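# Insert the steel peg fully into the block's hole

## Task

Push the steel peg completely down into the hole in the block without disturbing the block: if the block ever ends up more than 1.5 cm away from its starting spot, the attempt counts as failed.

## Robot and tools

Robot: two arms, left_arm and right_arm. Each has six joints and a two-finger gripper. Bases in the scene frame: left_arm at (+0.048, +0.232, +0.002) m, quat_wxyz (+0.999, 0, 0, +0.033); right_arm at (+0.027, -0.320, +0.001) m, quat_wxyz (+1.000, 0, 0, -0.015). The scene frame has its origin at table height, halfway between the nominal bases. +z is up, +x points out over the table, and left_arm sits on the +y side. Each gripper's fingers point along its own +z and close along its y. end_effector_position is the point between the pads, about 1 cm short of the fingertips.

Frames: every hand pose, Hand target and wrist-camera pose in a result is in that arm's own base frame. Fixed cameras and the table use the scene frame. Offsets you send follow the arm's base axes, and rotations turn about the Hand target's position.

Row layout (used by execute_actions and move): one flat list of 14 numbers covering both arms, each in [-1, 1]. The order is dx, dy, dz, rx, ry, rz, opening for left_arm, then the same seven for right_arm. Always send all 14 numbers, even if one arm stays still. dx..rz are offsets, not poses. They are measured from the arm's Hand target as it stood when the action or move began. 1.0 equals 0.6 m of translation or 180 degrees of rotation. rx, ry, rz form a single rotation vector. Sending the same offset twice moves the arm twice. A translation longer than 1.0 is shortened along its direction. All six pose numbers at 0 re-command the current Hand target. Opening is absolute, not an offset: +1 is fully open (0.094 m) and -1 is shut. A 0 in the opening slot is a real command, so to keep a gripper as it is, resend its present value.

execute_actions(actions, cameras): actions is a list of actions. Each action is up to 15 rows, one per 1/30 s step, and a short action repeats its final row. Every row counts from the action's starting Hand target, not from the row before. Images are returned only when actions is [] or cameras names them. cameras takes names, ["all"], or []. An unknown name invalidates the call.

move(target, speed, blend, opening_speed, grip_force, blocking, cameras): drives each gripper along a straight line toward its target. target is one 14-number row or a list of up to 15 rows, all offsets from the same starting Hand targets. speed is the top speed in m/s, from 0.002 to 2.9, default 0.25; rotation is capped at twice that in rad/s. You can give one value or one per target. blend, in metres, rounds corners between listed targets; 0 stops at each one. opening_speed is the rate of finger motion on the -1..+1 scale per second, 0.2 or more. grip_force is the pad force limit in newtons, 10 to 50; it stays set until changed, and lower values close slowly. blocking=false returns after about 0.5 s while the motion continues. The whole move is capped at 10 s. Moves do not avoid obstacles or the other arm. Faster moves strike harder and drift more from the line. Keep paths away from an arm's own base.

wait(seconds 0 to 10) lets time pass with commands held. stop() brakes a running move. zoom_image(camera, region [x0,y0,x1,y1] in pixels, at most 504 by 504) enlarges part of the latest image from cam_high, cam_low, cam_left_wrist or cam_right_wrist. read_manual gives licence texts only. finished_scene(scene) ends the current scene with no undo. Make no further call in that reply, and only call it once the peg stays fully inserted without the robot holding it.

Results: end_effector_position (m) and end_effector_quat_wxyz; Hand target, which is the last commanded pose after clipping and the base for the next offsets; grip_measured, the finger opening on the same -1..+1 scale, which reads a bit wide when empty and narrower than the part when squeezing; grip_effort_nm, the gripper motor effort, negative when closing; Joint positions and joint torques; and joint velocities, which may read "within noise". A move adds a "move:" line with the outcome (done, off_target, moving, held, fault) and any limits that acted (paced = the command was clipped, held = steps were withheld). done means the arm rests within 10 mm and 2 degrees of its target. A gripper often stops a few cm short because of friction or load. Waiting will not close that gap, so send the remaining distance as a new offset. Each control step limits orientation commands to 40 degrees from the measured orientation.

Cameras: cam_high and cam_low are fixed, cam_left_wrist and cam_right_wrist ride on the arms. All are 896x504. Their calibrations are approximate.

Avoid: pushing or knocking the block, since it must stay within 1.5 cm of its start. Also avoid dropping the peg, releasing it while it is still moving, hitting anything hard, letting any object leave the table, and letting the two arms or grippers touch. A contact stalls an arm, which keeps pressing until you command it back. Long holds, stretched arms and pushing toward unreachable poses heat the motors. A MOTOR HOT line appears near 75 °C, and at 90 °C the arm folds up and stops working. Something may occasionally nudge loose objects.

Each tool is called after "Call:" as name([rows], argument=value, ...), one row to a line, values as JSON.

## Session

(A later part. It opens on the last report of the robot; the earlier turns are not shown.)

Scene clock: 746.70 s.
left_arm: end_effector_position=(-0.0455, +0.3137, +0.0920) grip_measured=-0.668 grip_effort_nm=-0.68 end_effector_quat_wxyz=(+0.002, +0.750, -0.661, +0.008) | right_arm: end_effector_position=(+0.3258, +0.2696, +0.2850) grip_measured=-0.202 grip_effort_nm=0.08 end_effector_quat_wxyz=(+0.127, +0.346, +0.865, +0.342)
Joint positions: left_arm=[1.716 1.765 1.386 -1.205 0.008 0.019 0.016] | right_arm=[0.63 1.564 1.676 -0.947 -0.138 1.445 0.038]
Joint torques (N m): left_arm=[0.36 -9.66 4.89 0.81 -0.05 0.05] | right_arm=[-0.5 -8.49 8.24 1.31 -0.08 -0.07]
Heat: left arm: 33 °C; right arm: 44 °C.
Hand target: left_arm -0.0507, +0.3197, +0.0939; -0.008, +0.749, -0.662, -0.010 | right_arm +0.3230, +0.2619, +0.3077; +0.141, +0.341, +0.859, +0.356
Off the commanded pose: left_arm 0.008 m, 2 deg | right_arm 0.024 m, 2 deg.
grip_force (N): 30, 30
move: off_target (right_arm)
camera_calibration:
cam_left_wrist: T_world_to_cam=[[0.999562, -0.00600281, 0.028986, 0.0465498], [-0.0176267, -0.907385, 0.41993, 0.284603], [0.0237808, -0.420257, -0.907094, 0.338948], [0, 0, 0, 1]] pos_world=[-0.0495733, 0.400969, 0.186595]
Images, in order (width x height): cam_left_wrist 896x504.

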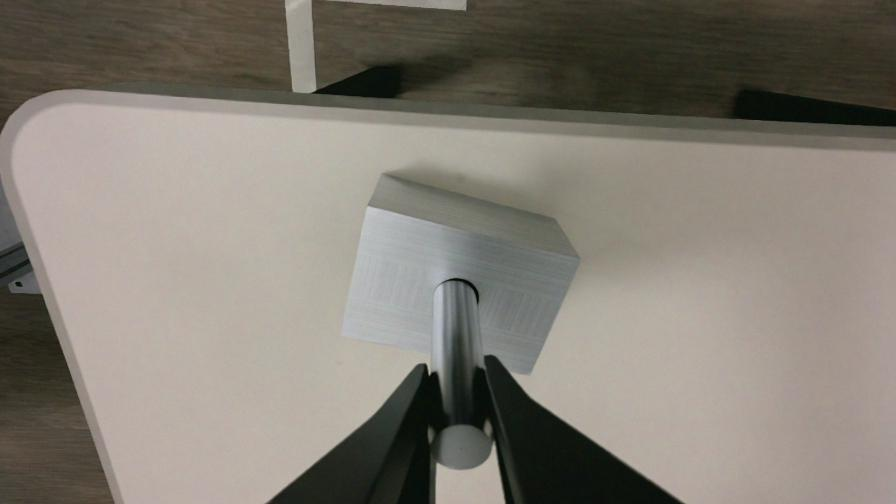

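Call:
move(target=[0.0004,0.0003,-0.015,0,0,0,-0.85,0,0,0,0,0,0,-0.2], speed=0.04, cameras=["cam_left_wrist"])

Call:
zoom_image(camera="cam_left_wrist", region=[380, 230, 530, 340])

Scene clock: 751.00 s.
left_arm: end_effector_position=(-0.0455, +0.3137, +0.0848) grip_measured=-0.668 grip_effort_nm=-0.68 end_effector_quat_wxyz=(+0.000, +0.750, -0.661, +0.006) | right_arm: end_effector_position=(+0.3258, +0.2696, +0.2850) grip_measured=-0.202 grip_effort_nm=0.08 end_effector_quat_wxyz=(+0.127, +0.346, +0.865, +0.342)
Joint positions: left_arm=[1.716 1.765 1.356 -1.172 0.008 0.019 0.016] | right_arm=[0.63 1.564 1.676 -0.947 -0.138 1.445 0.038]
Joint torques (N m): left_arm=[0.34 -9.1 4.92 0.86 -0.06 0.04] | right_arm=[-0.61 -8.49 8.25 1.3 -0.1 -0.07]
Heat: left arm: 33 °C; right arm: 44 °C.
Hand target: left_arm -0.0504, +0.3199, +0.0849; -0.008, +0.749, -0.662, -0.010 | right_arm +0.3230, +0.2619, +0.3077; +0.141, +0.341, +0.859, +0.356
Off the commanded pose: left_arm 0.008 m, 2 deg | right_arm 0.024 m, 2 deg.
grip_force (N): 30, 30
move: off_target (right_arm)
camera_calibration:
cam_left_wrist: T_world_to_cam=[[0.999581, -0.00611507, 0.0282879, 0.0468179], [-0.0173298, -0.90929, 0.415801, 0.288652], [0.0231793, -0.416117, -0.909016, 0.331177], [0, 0, 0, 1]] pos_world=[-0.0494724, 0.400563, 0.179699]
Images, in order (width x height): cam_left_wrist 896x504.

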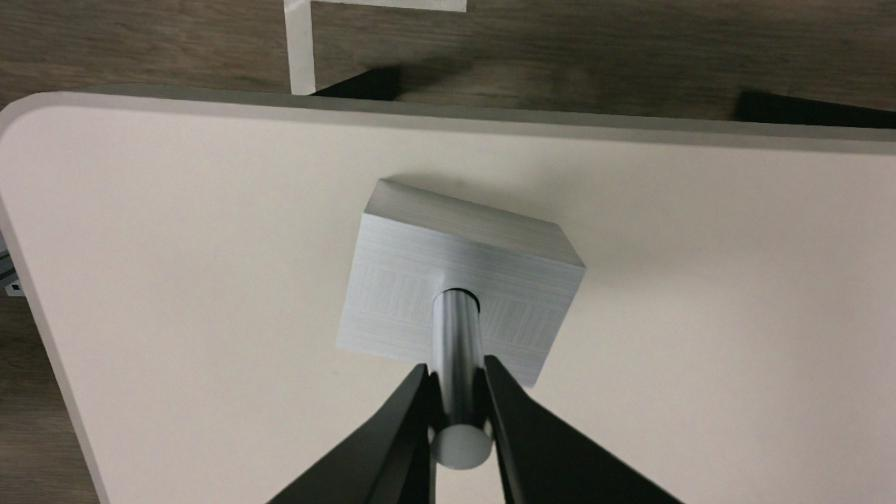

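Scaled by 3.360 from the camera's 896x504 image, which has a finer 1280x720 frame.

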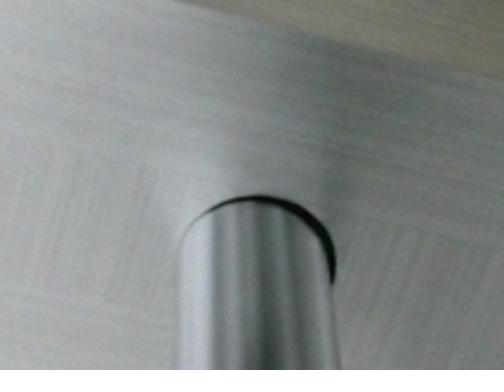

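Call:
move(target=[0,0,-0.033,0,0,0,-0.85,0,0,0,0,0,0,-0.2], speed=0.06, cameras=["cam_left_wrist"])

Scene clock: 756.07 s.
left_arm: end_effector_position=(-0.0454, +0.3133, +0.0692) grip_measured=-0.668 grip_effort_nm=-0.68 end_effector_quat_wxyz=(-0.003, +0.750, -0.661, +0.002) | right_arm: end_effector_position=(+0.3258, +0.2696, +0.2850) grip_measured=-0.202 grip_effort_nm=0.08 end_effector_quat_wxyz=(+0.127, +0.346, +0.865, +0.342)
Joint positions: left_arm=[1.716 1.765 1.293 -1.098 0.008 0.019 0.016] | right_arm=[0.63 1.564 1.676 -0.947 -0.138 1.445 0.038]
Joint torques (N m): left_arm=[0.36 -7.77 4.81 0.91 -0.04 0.06] | right_arm=[-0.54 -8.43 8.25 1.31 -0.1 -0.07]
Heat: left arm: 33 °C; right arm: 44 °C.
Hand target: left_arm -0.0504, +0.3199, +0.0651; -0.008, +0.749, -0.662, -0.010 | right_arm +0.3230, +0.2619, +0.3077; +0.141, +0.341, +0.859, +0.356
Off the commanded pose: left_arm 0.009 m, 1 deg | right_arm 0.024 m, 2 deg.
grip_force (N): 30, 30
move: off_target (right_arm)
camera_calibration:
cam_left_wrist: T_world_to_cam=[[0.999625, -0.00648031, 0.0266073, 0.0474453], [-0.016733, -0.913664, 0.406125, 0.296809], [0.0216783, -0.406418, -0.91343, 0.314105], [0, 0, 0, 1]] pos_world=[-0.0492703, 0.39915, 0.165109]
Images, in order (width x height): cam_left_wrist 896x504.

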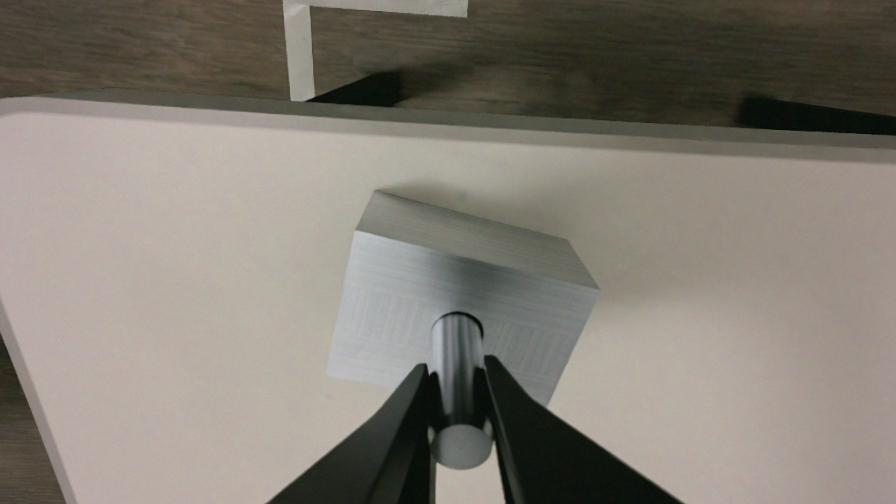

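Call:
move(target=[0,0,-0.022,0,0,0,-0.85,0,0,0,0,0,0,-0.2], speed=0.06, cameras=["cam_left_wrist","cam_low"])

Call:
zoom_image(camera="cam_left_wrist", region=[320, 170, 620, 504])

Call:
zoom_image(camera="cam_low", region=[680, 150, 880, 310])

Scene clock: 760.40 s.
left_arm: end_effector_position=(-0.0455, +0.3137, +0.0566) grip_measured=-0.668 grip_effort_nm=-0.68 end_effector_quat_wxyz=(-0.004, +0.750, -0.661, +0.002) | right_arm: end_effector_position=(+0.3258, +0.2696, +0.2850) grip_measured=-0.202 grip_effort_nm=0.08 end_effector_quat_wxyz=(+0.127, +0.346, +0.865, +0.342)
Joint positions: left_arm=[1.716 1.777 1.257 -1.047 0.008 0.019 0.016] | right_arm=[0.63 1.564 1.676 -0.947 -0.138 1.445 0.038]
Joint torques (N m): left_arm=[0.32 -7.83 4.81 0.9 -0.05 0.05] | right_arm=[-0.54 -8.4 8.17 1.3 -0.1 -0.07]
Heat: left arm: 33 °C; right arm: 44 °C.
Hand target: left_arm -0.0504, +0.3199, +0.0519; -0.008, +0.749, -0.662, -0.010 | right_arm +0.3230, +0.2619, +0.3077; +0.141, +0.341, +0.859, +0.356
Off the commanded pose: left_arm 0.009 m, 1 deg | right_arm 0.024 m, 2 deg.
grip_force (N): 30, 30
move: off_target (right_arm)
camera_calibration:
cam_left_wrist: T_world_to_cam=[[0.999631, -0.0065087, 0.0263746, 0.047826], [-0.0166337, -0.914245, 0.404821, 0.302502], [0.021478, -0.40511, -0.914015, 0.302326], [0, 0, 0, 1]] pos_world=[-0.04927, 0.399348, 0.15261]
Images, in order (width x height): cam_low 896x504, cam_left_wrist 896x504.

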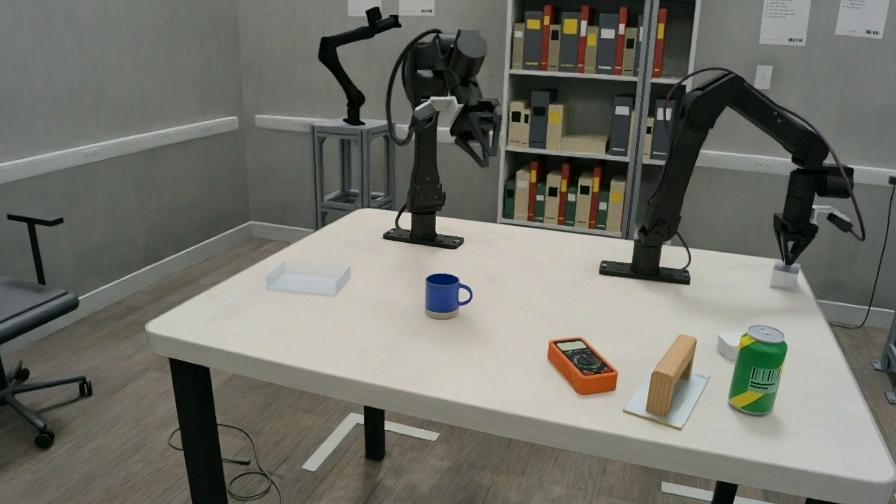

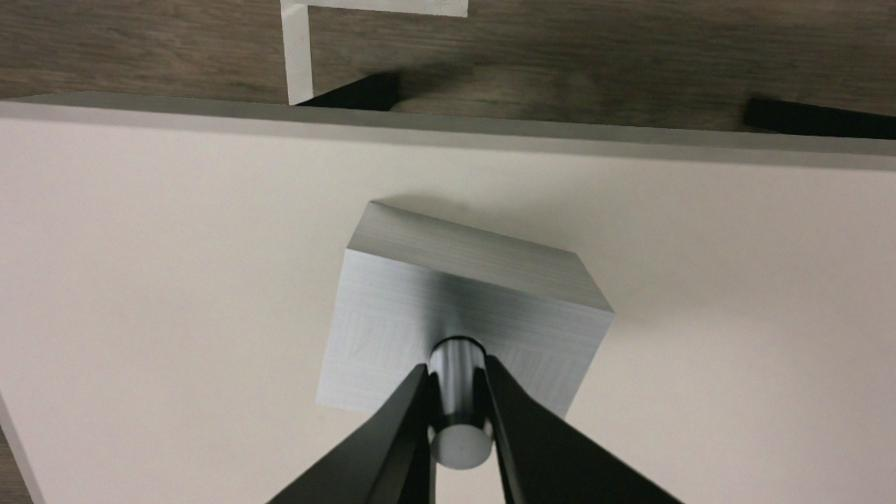

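Scaled by 1.509 from the camera's 896x504 image, which has a finer 1280x720 frame.

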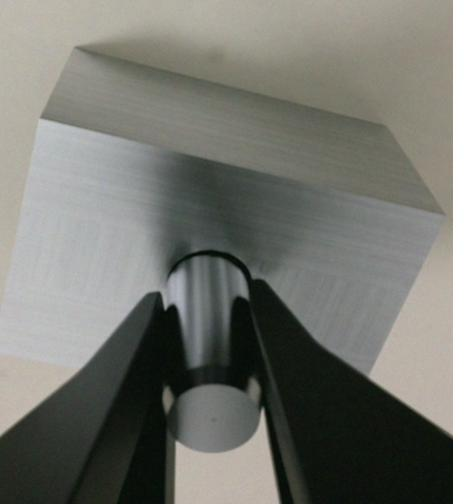

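Scaled by 2.520 from the camera's 896x504 image, which has a finer 1280x720 frame.

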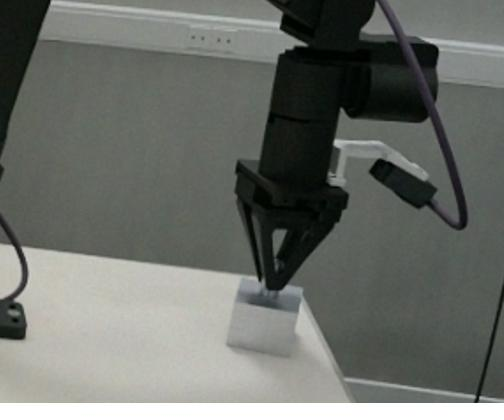

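Call:
move(target=[0,0,-0.0125,0,0,0,-0.85,0,0,0,0,0,0,-0.2], speed=0.05, cameras=["cam_left_wrist"])

Call:
zoom_image(camera="cam_left_wrist", region=[320, 170, 620, 504])

Scene clock: 768.23 s.
left_arm: end_effector_position=(-0.0454, +0.3134, +0.0529) grip_measured=-0.668 grip_effort_nm=-0.67 end_effector_quat_wxyz=(-0.005, +0.750, -0.661, +0.000) | right_arm: end_effector_position=(+0.3258, +0.2696, +0.2850) grip_measured=-0.202 grip_effort_nm=0.08 end_effector_quat_wxyz=(+0.127, +0.346, +0.865, +0.342)
Joint positions: left_arm=[1.716 1.777 1.241 -1.029 0.008 0.019 0.016] | right_arm=[0.63 1.564 1.676 -0.947 -0.138 1.445 0.038]
Joint torques (N m): left_arm=[0.35 -7.17 4.29 1.02 -0.05 0.07] | right_arm=[-0.57 -8.43 8.25 1.33 -0.09 -0.07]
Heat: left arm: 33 °C; right arm: 44 °C.
Hand target: left_arm -0.0504, +0.3199, +0.0444; -0.008, +0.749, -0.662, -0.010 | right_arm +0.3230, +0.2619, +0.3077; +0.141, +0.341, +0.859, +0.356
Off the commanded pose: left_arm 0.012 m, 1 deg | right_arm 0.024 m, 2 deg.
grip_force (N): 30, 30
move: off_target (left_arm, right_arm)
camera_calibration:
cam_left_wrist: T_world_to_cam=[[0.999643, -0.00656841, 0.0259087, 0.0479076], [-0.0164355, -0.915473, 0.402043, 0.304281], [0.0210779, -0.402325, -0.915254, 0.297938], [0, 0, 0, 1]] pos_world=[-0.0491694, 0.398744, 0.149113]
Images, in order (width x height): cam_left_wrist 896x504.

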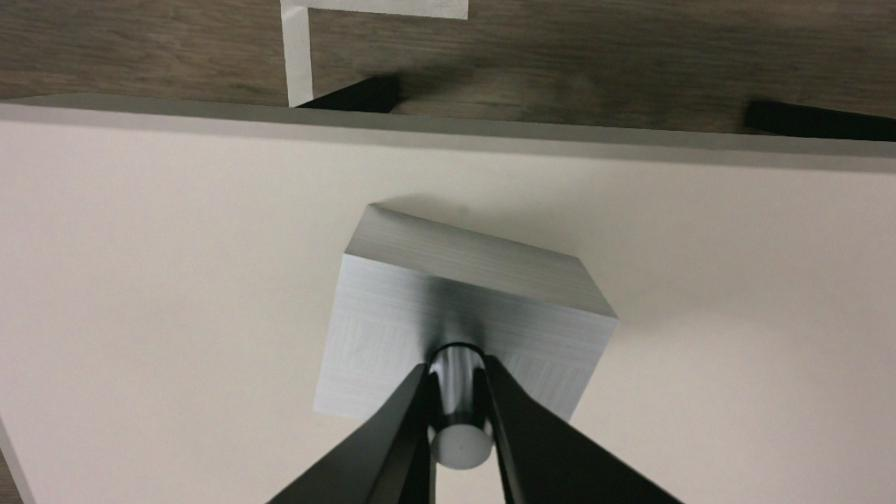

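Scaled by 1.509 from the camera's 896x504 image, which has a finer 1280x720 frame.

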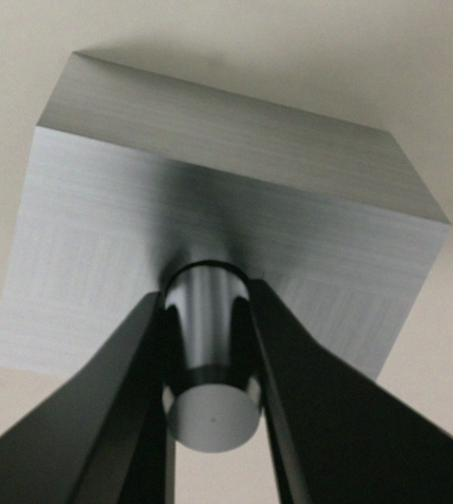

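Call:
move(target=[0,0,-0.01,0,0,0,-0.85,0,0,0,0,0,0,-0.2], speed=0.05, cameras=[])

Scene clock: 771.57 s.
left_arm: end_effector_position=(-0.0455, +0.3139, +0.0521) grip_measured=-0.668 grip_effort_nm=-0.68 end_effector_quat_wxyz=(-0.006, +0.750, -0.661, -0.001) | right_arm: end_effector_position=(+0.3258, +0.2696, +0.2850) grip_measured=-0.202 grip_effort_nm=0.08 end_effector_quat_wxyz=(+0.127, +0.346, +0.865, +0.342)
Joint positions: left_arm=[1.716 1.777 1.238 -1.023 0.008 0.019 0.016] | right_arm=[0.63 1.564 1.676 -0.947 -0.138 1.445 0.038]
Joint torques (N m): left_arm=[0.36 -6.64 3.22 1.18 -0.05 0.03] | right_arm=[-0.54 -8.4 8.16 1.32 -0.09 -0.06]
Heat: left arm: 33 °C; right arm: 44 °C.
Hand target: left_arm -0.0504, +0.3199, +0.0384; -0.008, +0.749, -0.662, -0.010 | right_arm +0.3230, +0.2619, +0.3077; +0.141, +0.341, +0.859, +0.356
Off the commanded pose: left_arm 0.016 m, 1 deg | right_arm 0.024 m, 2 deg.
grip_force (N): 30, 30
move: off_target (left_arm, right_arm)
No camera images: "cameras" was empty.

Call:
move([
  [0,-0.006,0.02,0,0,0,-0.85,0,0,0,0,0,0,-0.2],
  [0,-0.006,0.02,0,0,0,-0.4,0,0,0,0,0,0,-0.2],
], speed=0.05, opening_speed=0.5, cameras=["cam_left_wrist"])

Call:
zoom_image(camera="cam_left_wrist", region=[320, 170, 620, 504])

Scene clock: 781.27 s.
left_arm: end_effector_position=(-0.0466, +0.3136, +0.0518) grip_measured=-0.402 grip_effort_nm=0.08 end_effector_quat_wxyz=(-0.003, +0.750, -0.661, -0.003) | right_arm: end_effector_position=(+0.3258, +0.2696, +0.2850) grip_measured=-0.202 grip_effort_nm=0.08 end_effector_quat_wxyz=(+0.127, +0.346, +0.865, +0.342)
Joint positions: left_arm=[1.716 1.777 1.237 -1.021 0.002 0.019 0.028] | right_arm=[0.63 1.564 1.676 -0.947 -0.138 1.445 0.038]
Joint torques (N m): left_arm=[0.51 -8.75 4.74 0.76 -0.05 0.08] | right_arm=[-0.53 -8.47 8.21 1.31 -0.09 -0.07]
Heat: left arm: 33 °C; right arm: 44 °C.
Hand target: left_arm -0.0504, +0.3163, +0.0504; -0.008, +0.749, -0.662, -0.010 | right_arm +0.3230, +0.2619, +0.3077; +0.141, +0.341, +0.859, +0.356
Off the commanded pose: left_arm 0.005 m, 1 deg | right_arm 0.024 m, 2 deg.
grip_force (N): 30, 30
move: off_target (right_arm)
camera_calibration:
cam_left_wrist: T_world_to_cam=[[0.99979, -0.00652777, 0.0194074, 0.0494775], [-0.0137504, -0.916349, 0.400145, 0.305484], [0.0151719, -0.400328, -0.916246, 0.296226], [0, 0, 0, 1]] pos_world=[-0.0497609, 0.398841, 0.148218]
Images, in order (width x height): cam_left_wrist 896x504.

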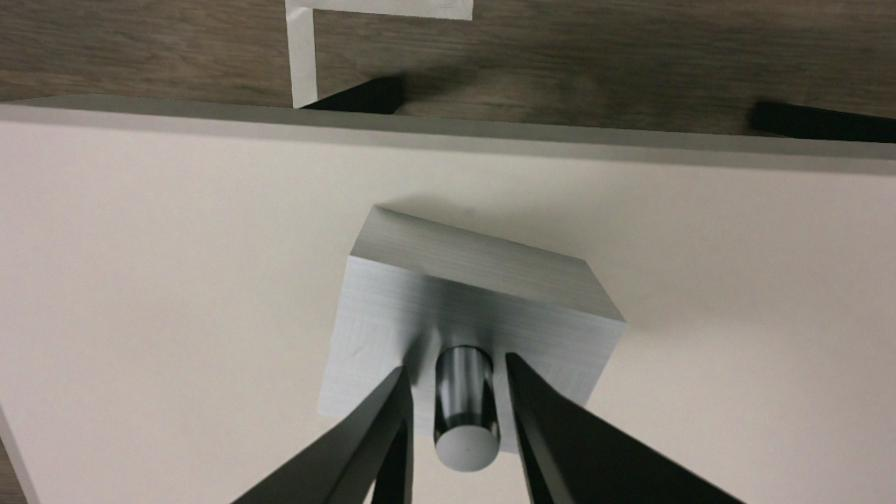

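Scaled by 1.509 from the camera's 896x504 image, which has a finer 1280x720 frame.

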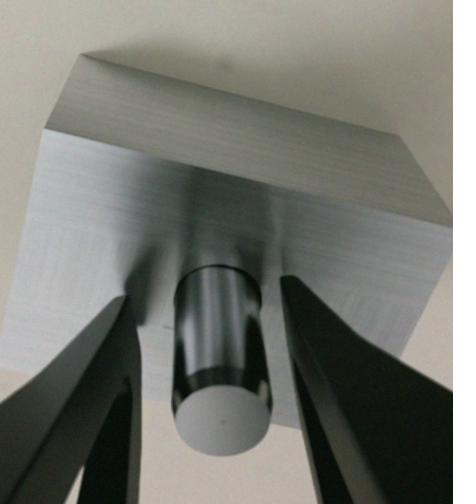

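Call:
move(target=[0,0,0.2,0,0,0,-0.4,0,0,0,0,0,0,-0.2], speed=0.15, cameras=["cam_left_wrist"])

Call:
zoom_image(camera="cam_left_wrist", region=[300, 100, 640, 400])

Scene clock: 789.03 s.
left_arm: end_effector_position=(-0.0465, +0.3131, +0.1537) grip_measured=-0.402 grip_effort_nm=0.08 end_effector_quat_wxyz=(+0.007, +0.750, -0.661, +0.010) | right_arm: end_effector_position=(+0.3258, +0.2696, +0.2850) grip_measured=-0.202 grip_effort_nm=0.08 end_effector_quat_wxyz=(+0.127, +0.346, +0.865, +0.342)
Joint positions: left_arm=[1.716 1.768 1.634 -1.46 0.002 0.019 0.028] | right_arm=[0.63 1.564 1.676 -0.947 -0.138 1.445 0.038]
Joint torques (N m): left_arm=[0.53 -10.89 8.36 0.34 -0.06 0.05] | right_arm=[-0.51 -8.44 8.2 1.31 -0.11 -0.07]
Heat: left arm: 34 °C; right arm: 44 °C.
Hand target: left_arm -0.0504, +0.3163, +0.1704; -0.008, +0.749, -0.662, -0.010 | right_arm +0.3230, +0.2619, +0.3077; +0.141, +0.341, +0.859, +0.356
Off the commanded pose: left_arm 0.018 m, 3 deg | right_arm 0.024 m, 2 deg.
grip_force (N): 30, 30
move: off_target (left_arm, right_arm)
camera_calibration:
cam_left_wrist: T_world_to_cam=[[0.999688, -0.00589676, 0.0242566, 0.0464168], [-0.0157388, -0.903121, 0.429097, 0.255465], [0.0193763, -0.429346, -0.902932, 0.396634], [0, 0, 0, 1]] pos_world=[-0.0500669, 0.401282, 0.247388]
Images, in order (width x height): cam_left_wrist 896x504.

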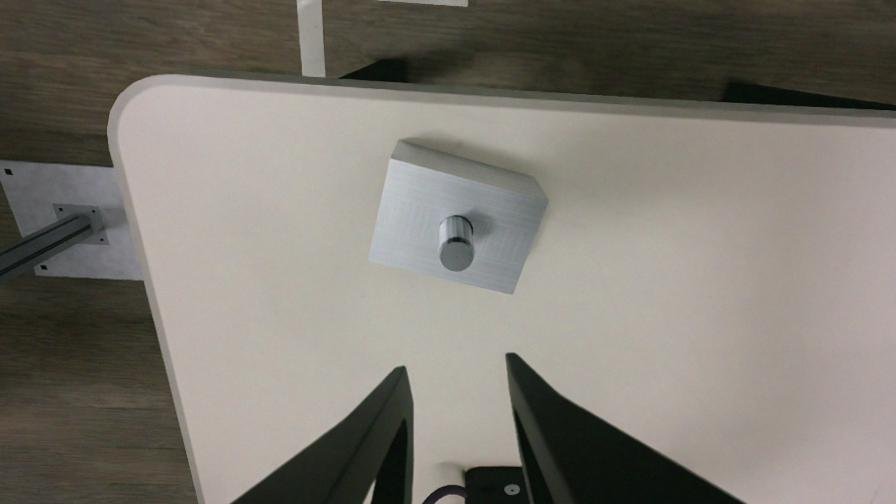

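Scaled by 1.482 from the camera's 896x504 image, which has a finer 1280x720 frame.

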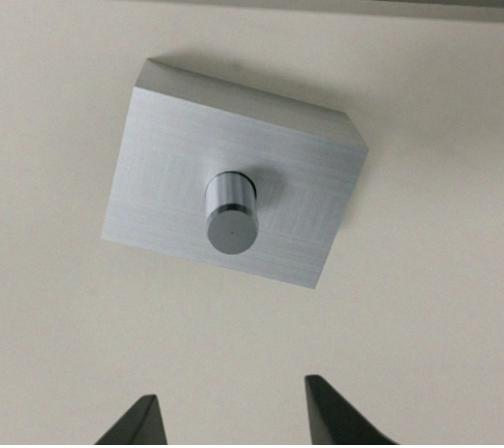

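Call:
finished_scene(scene=1)

The scene is finished: the task was done.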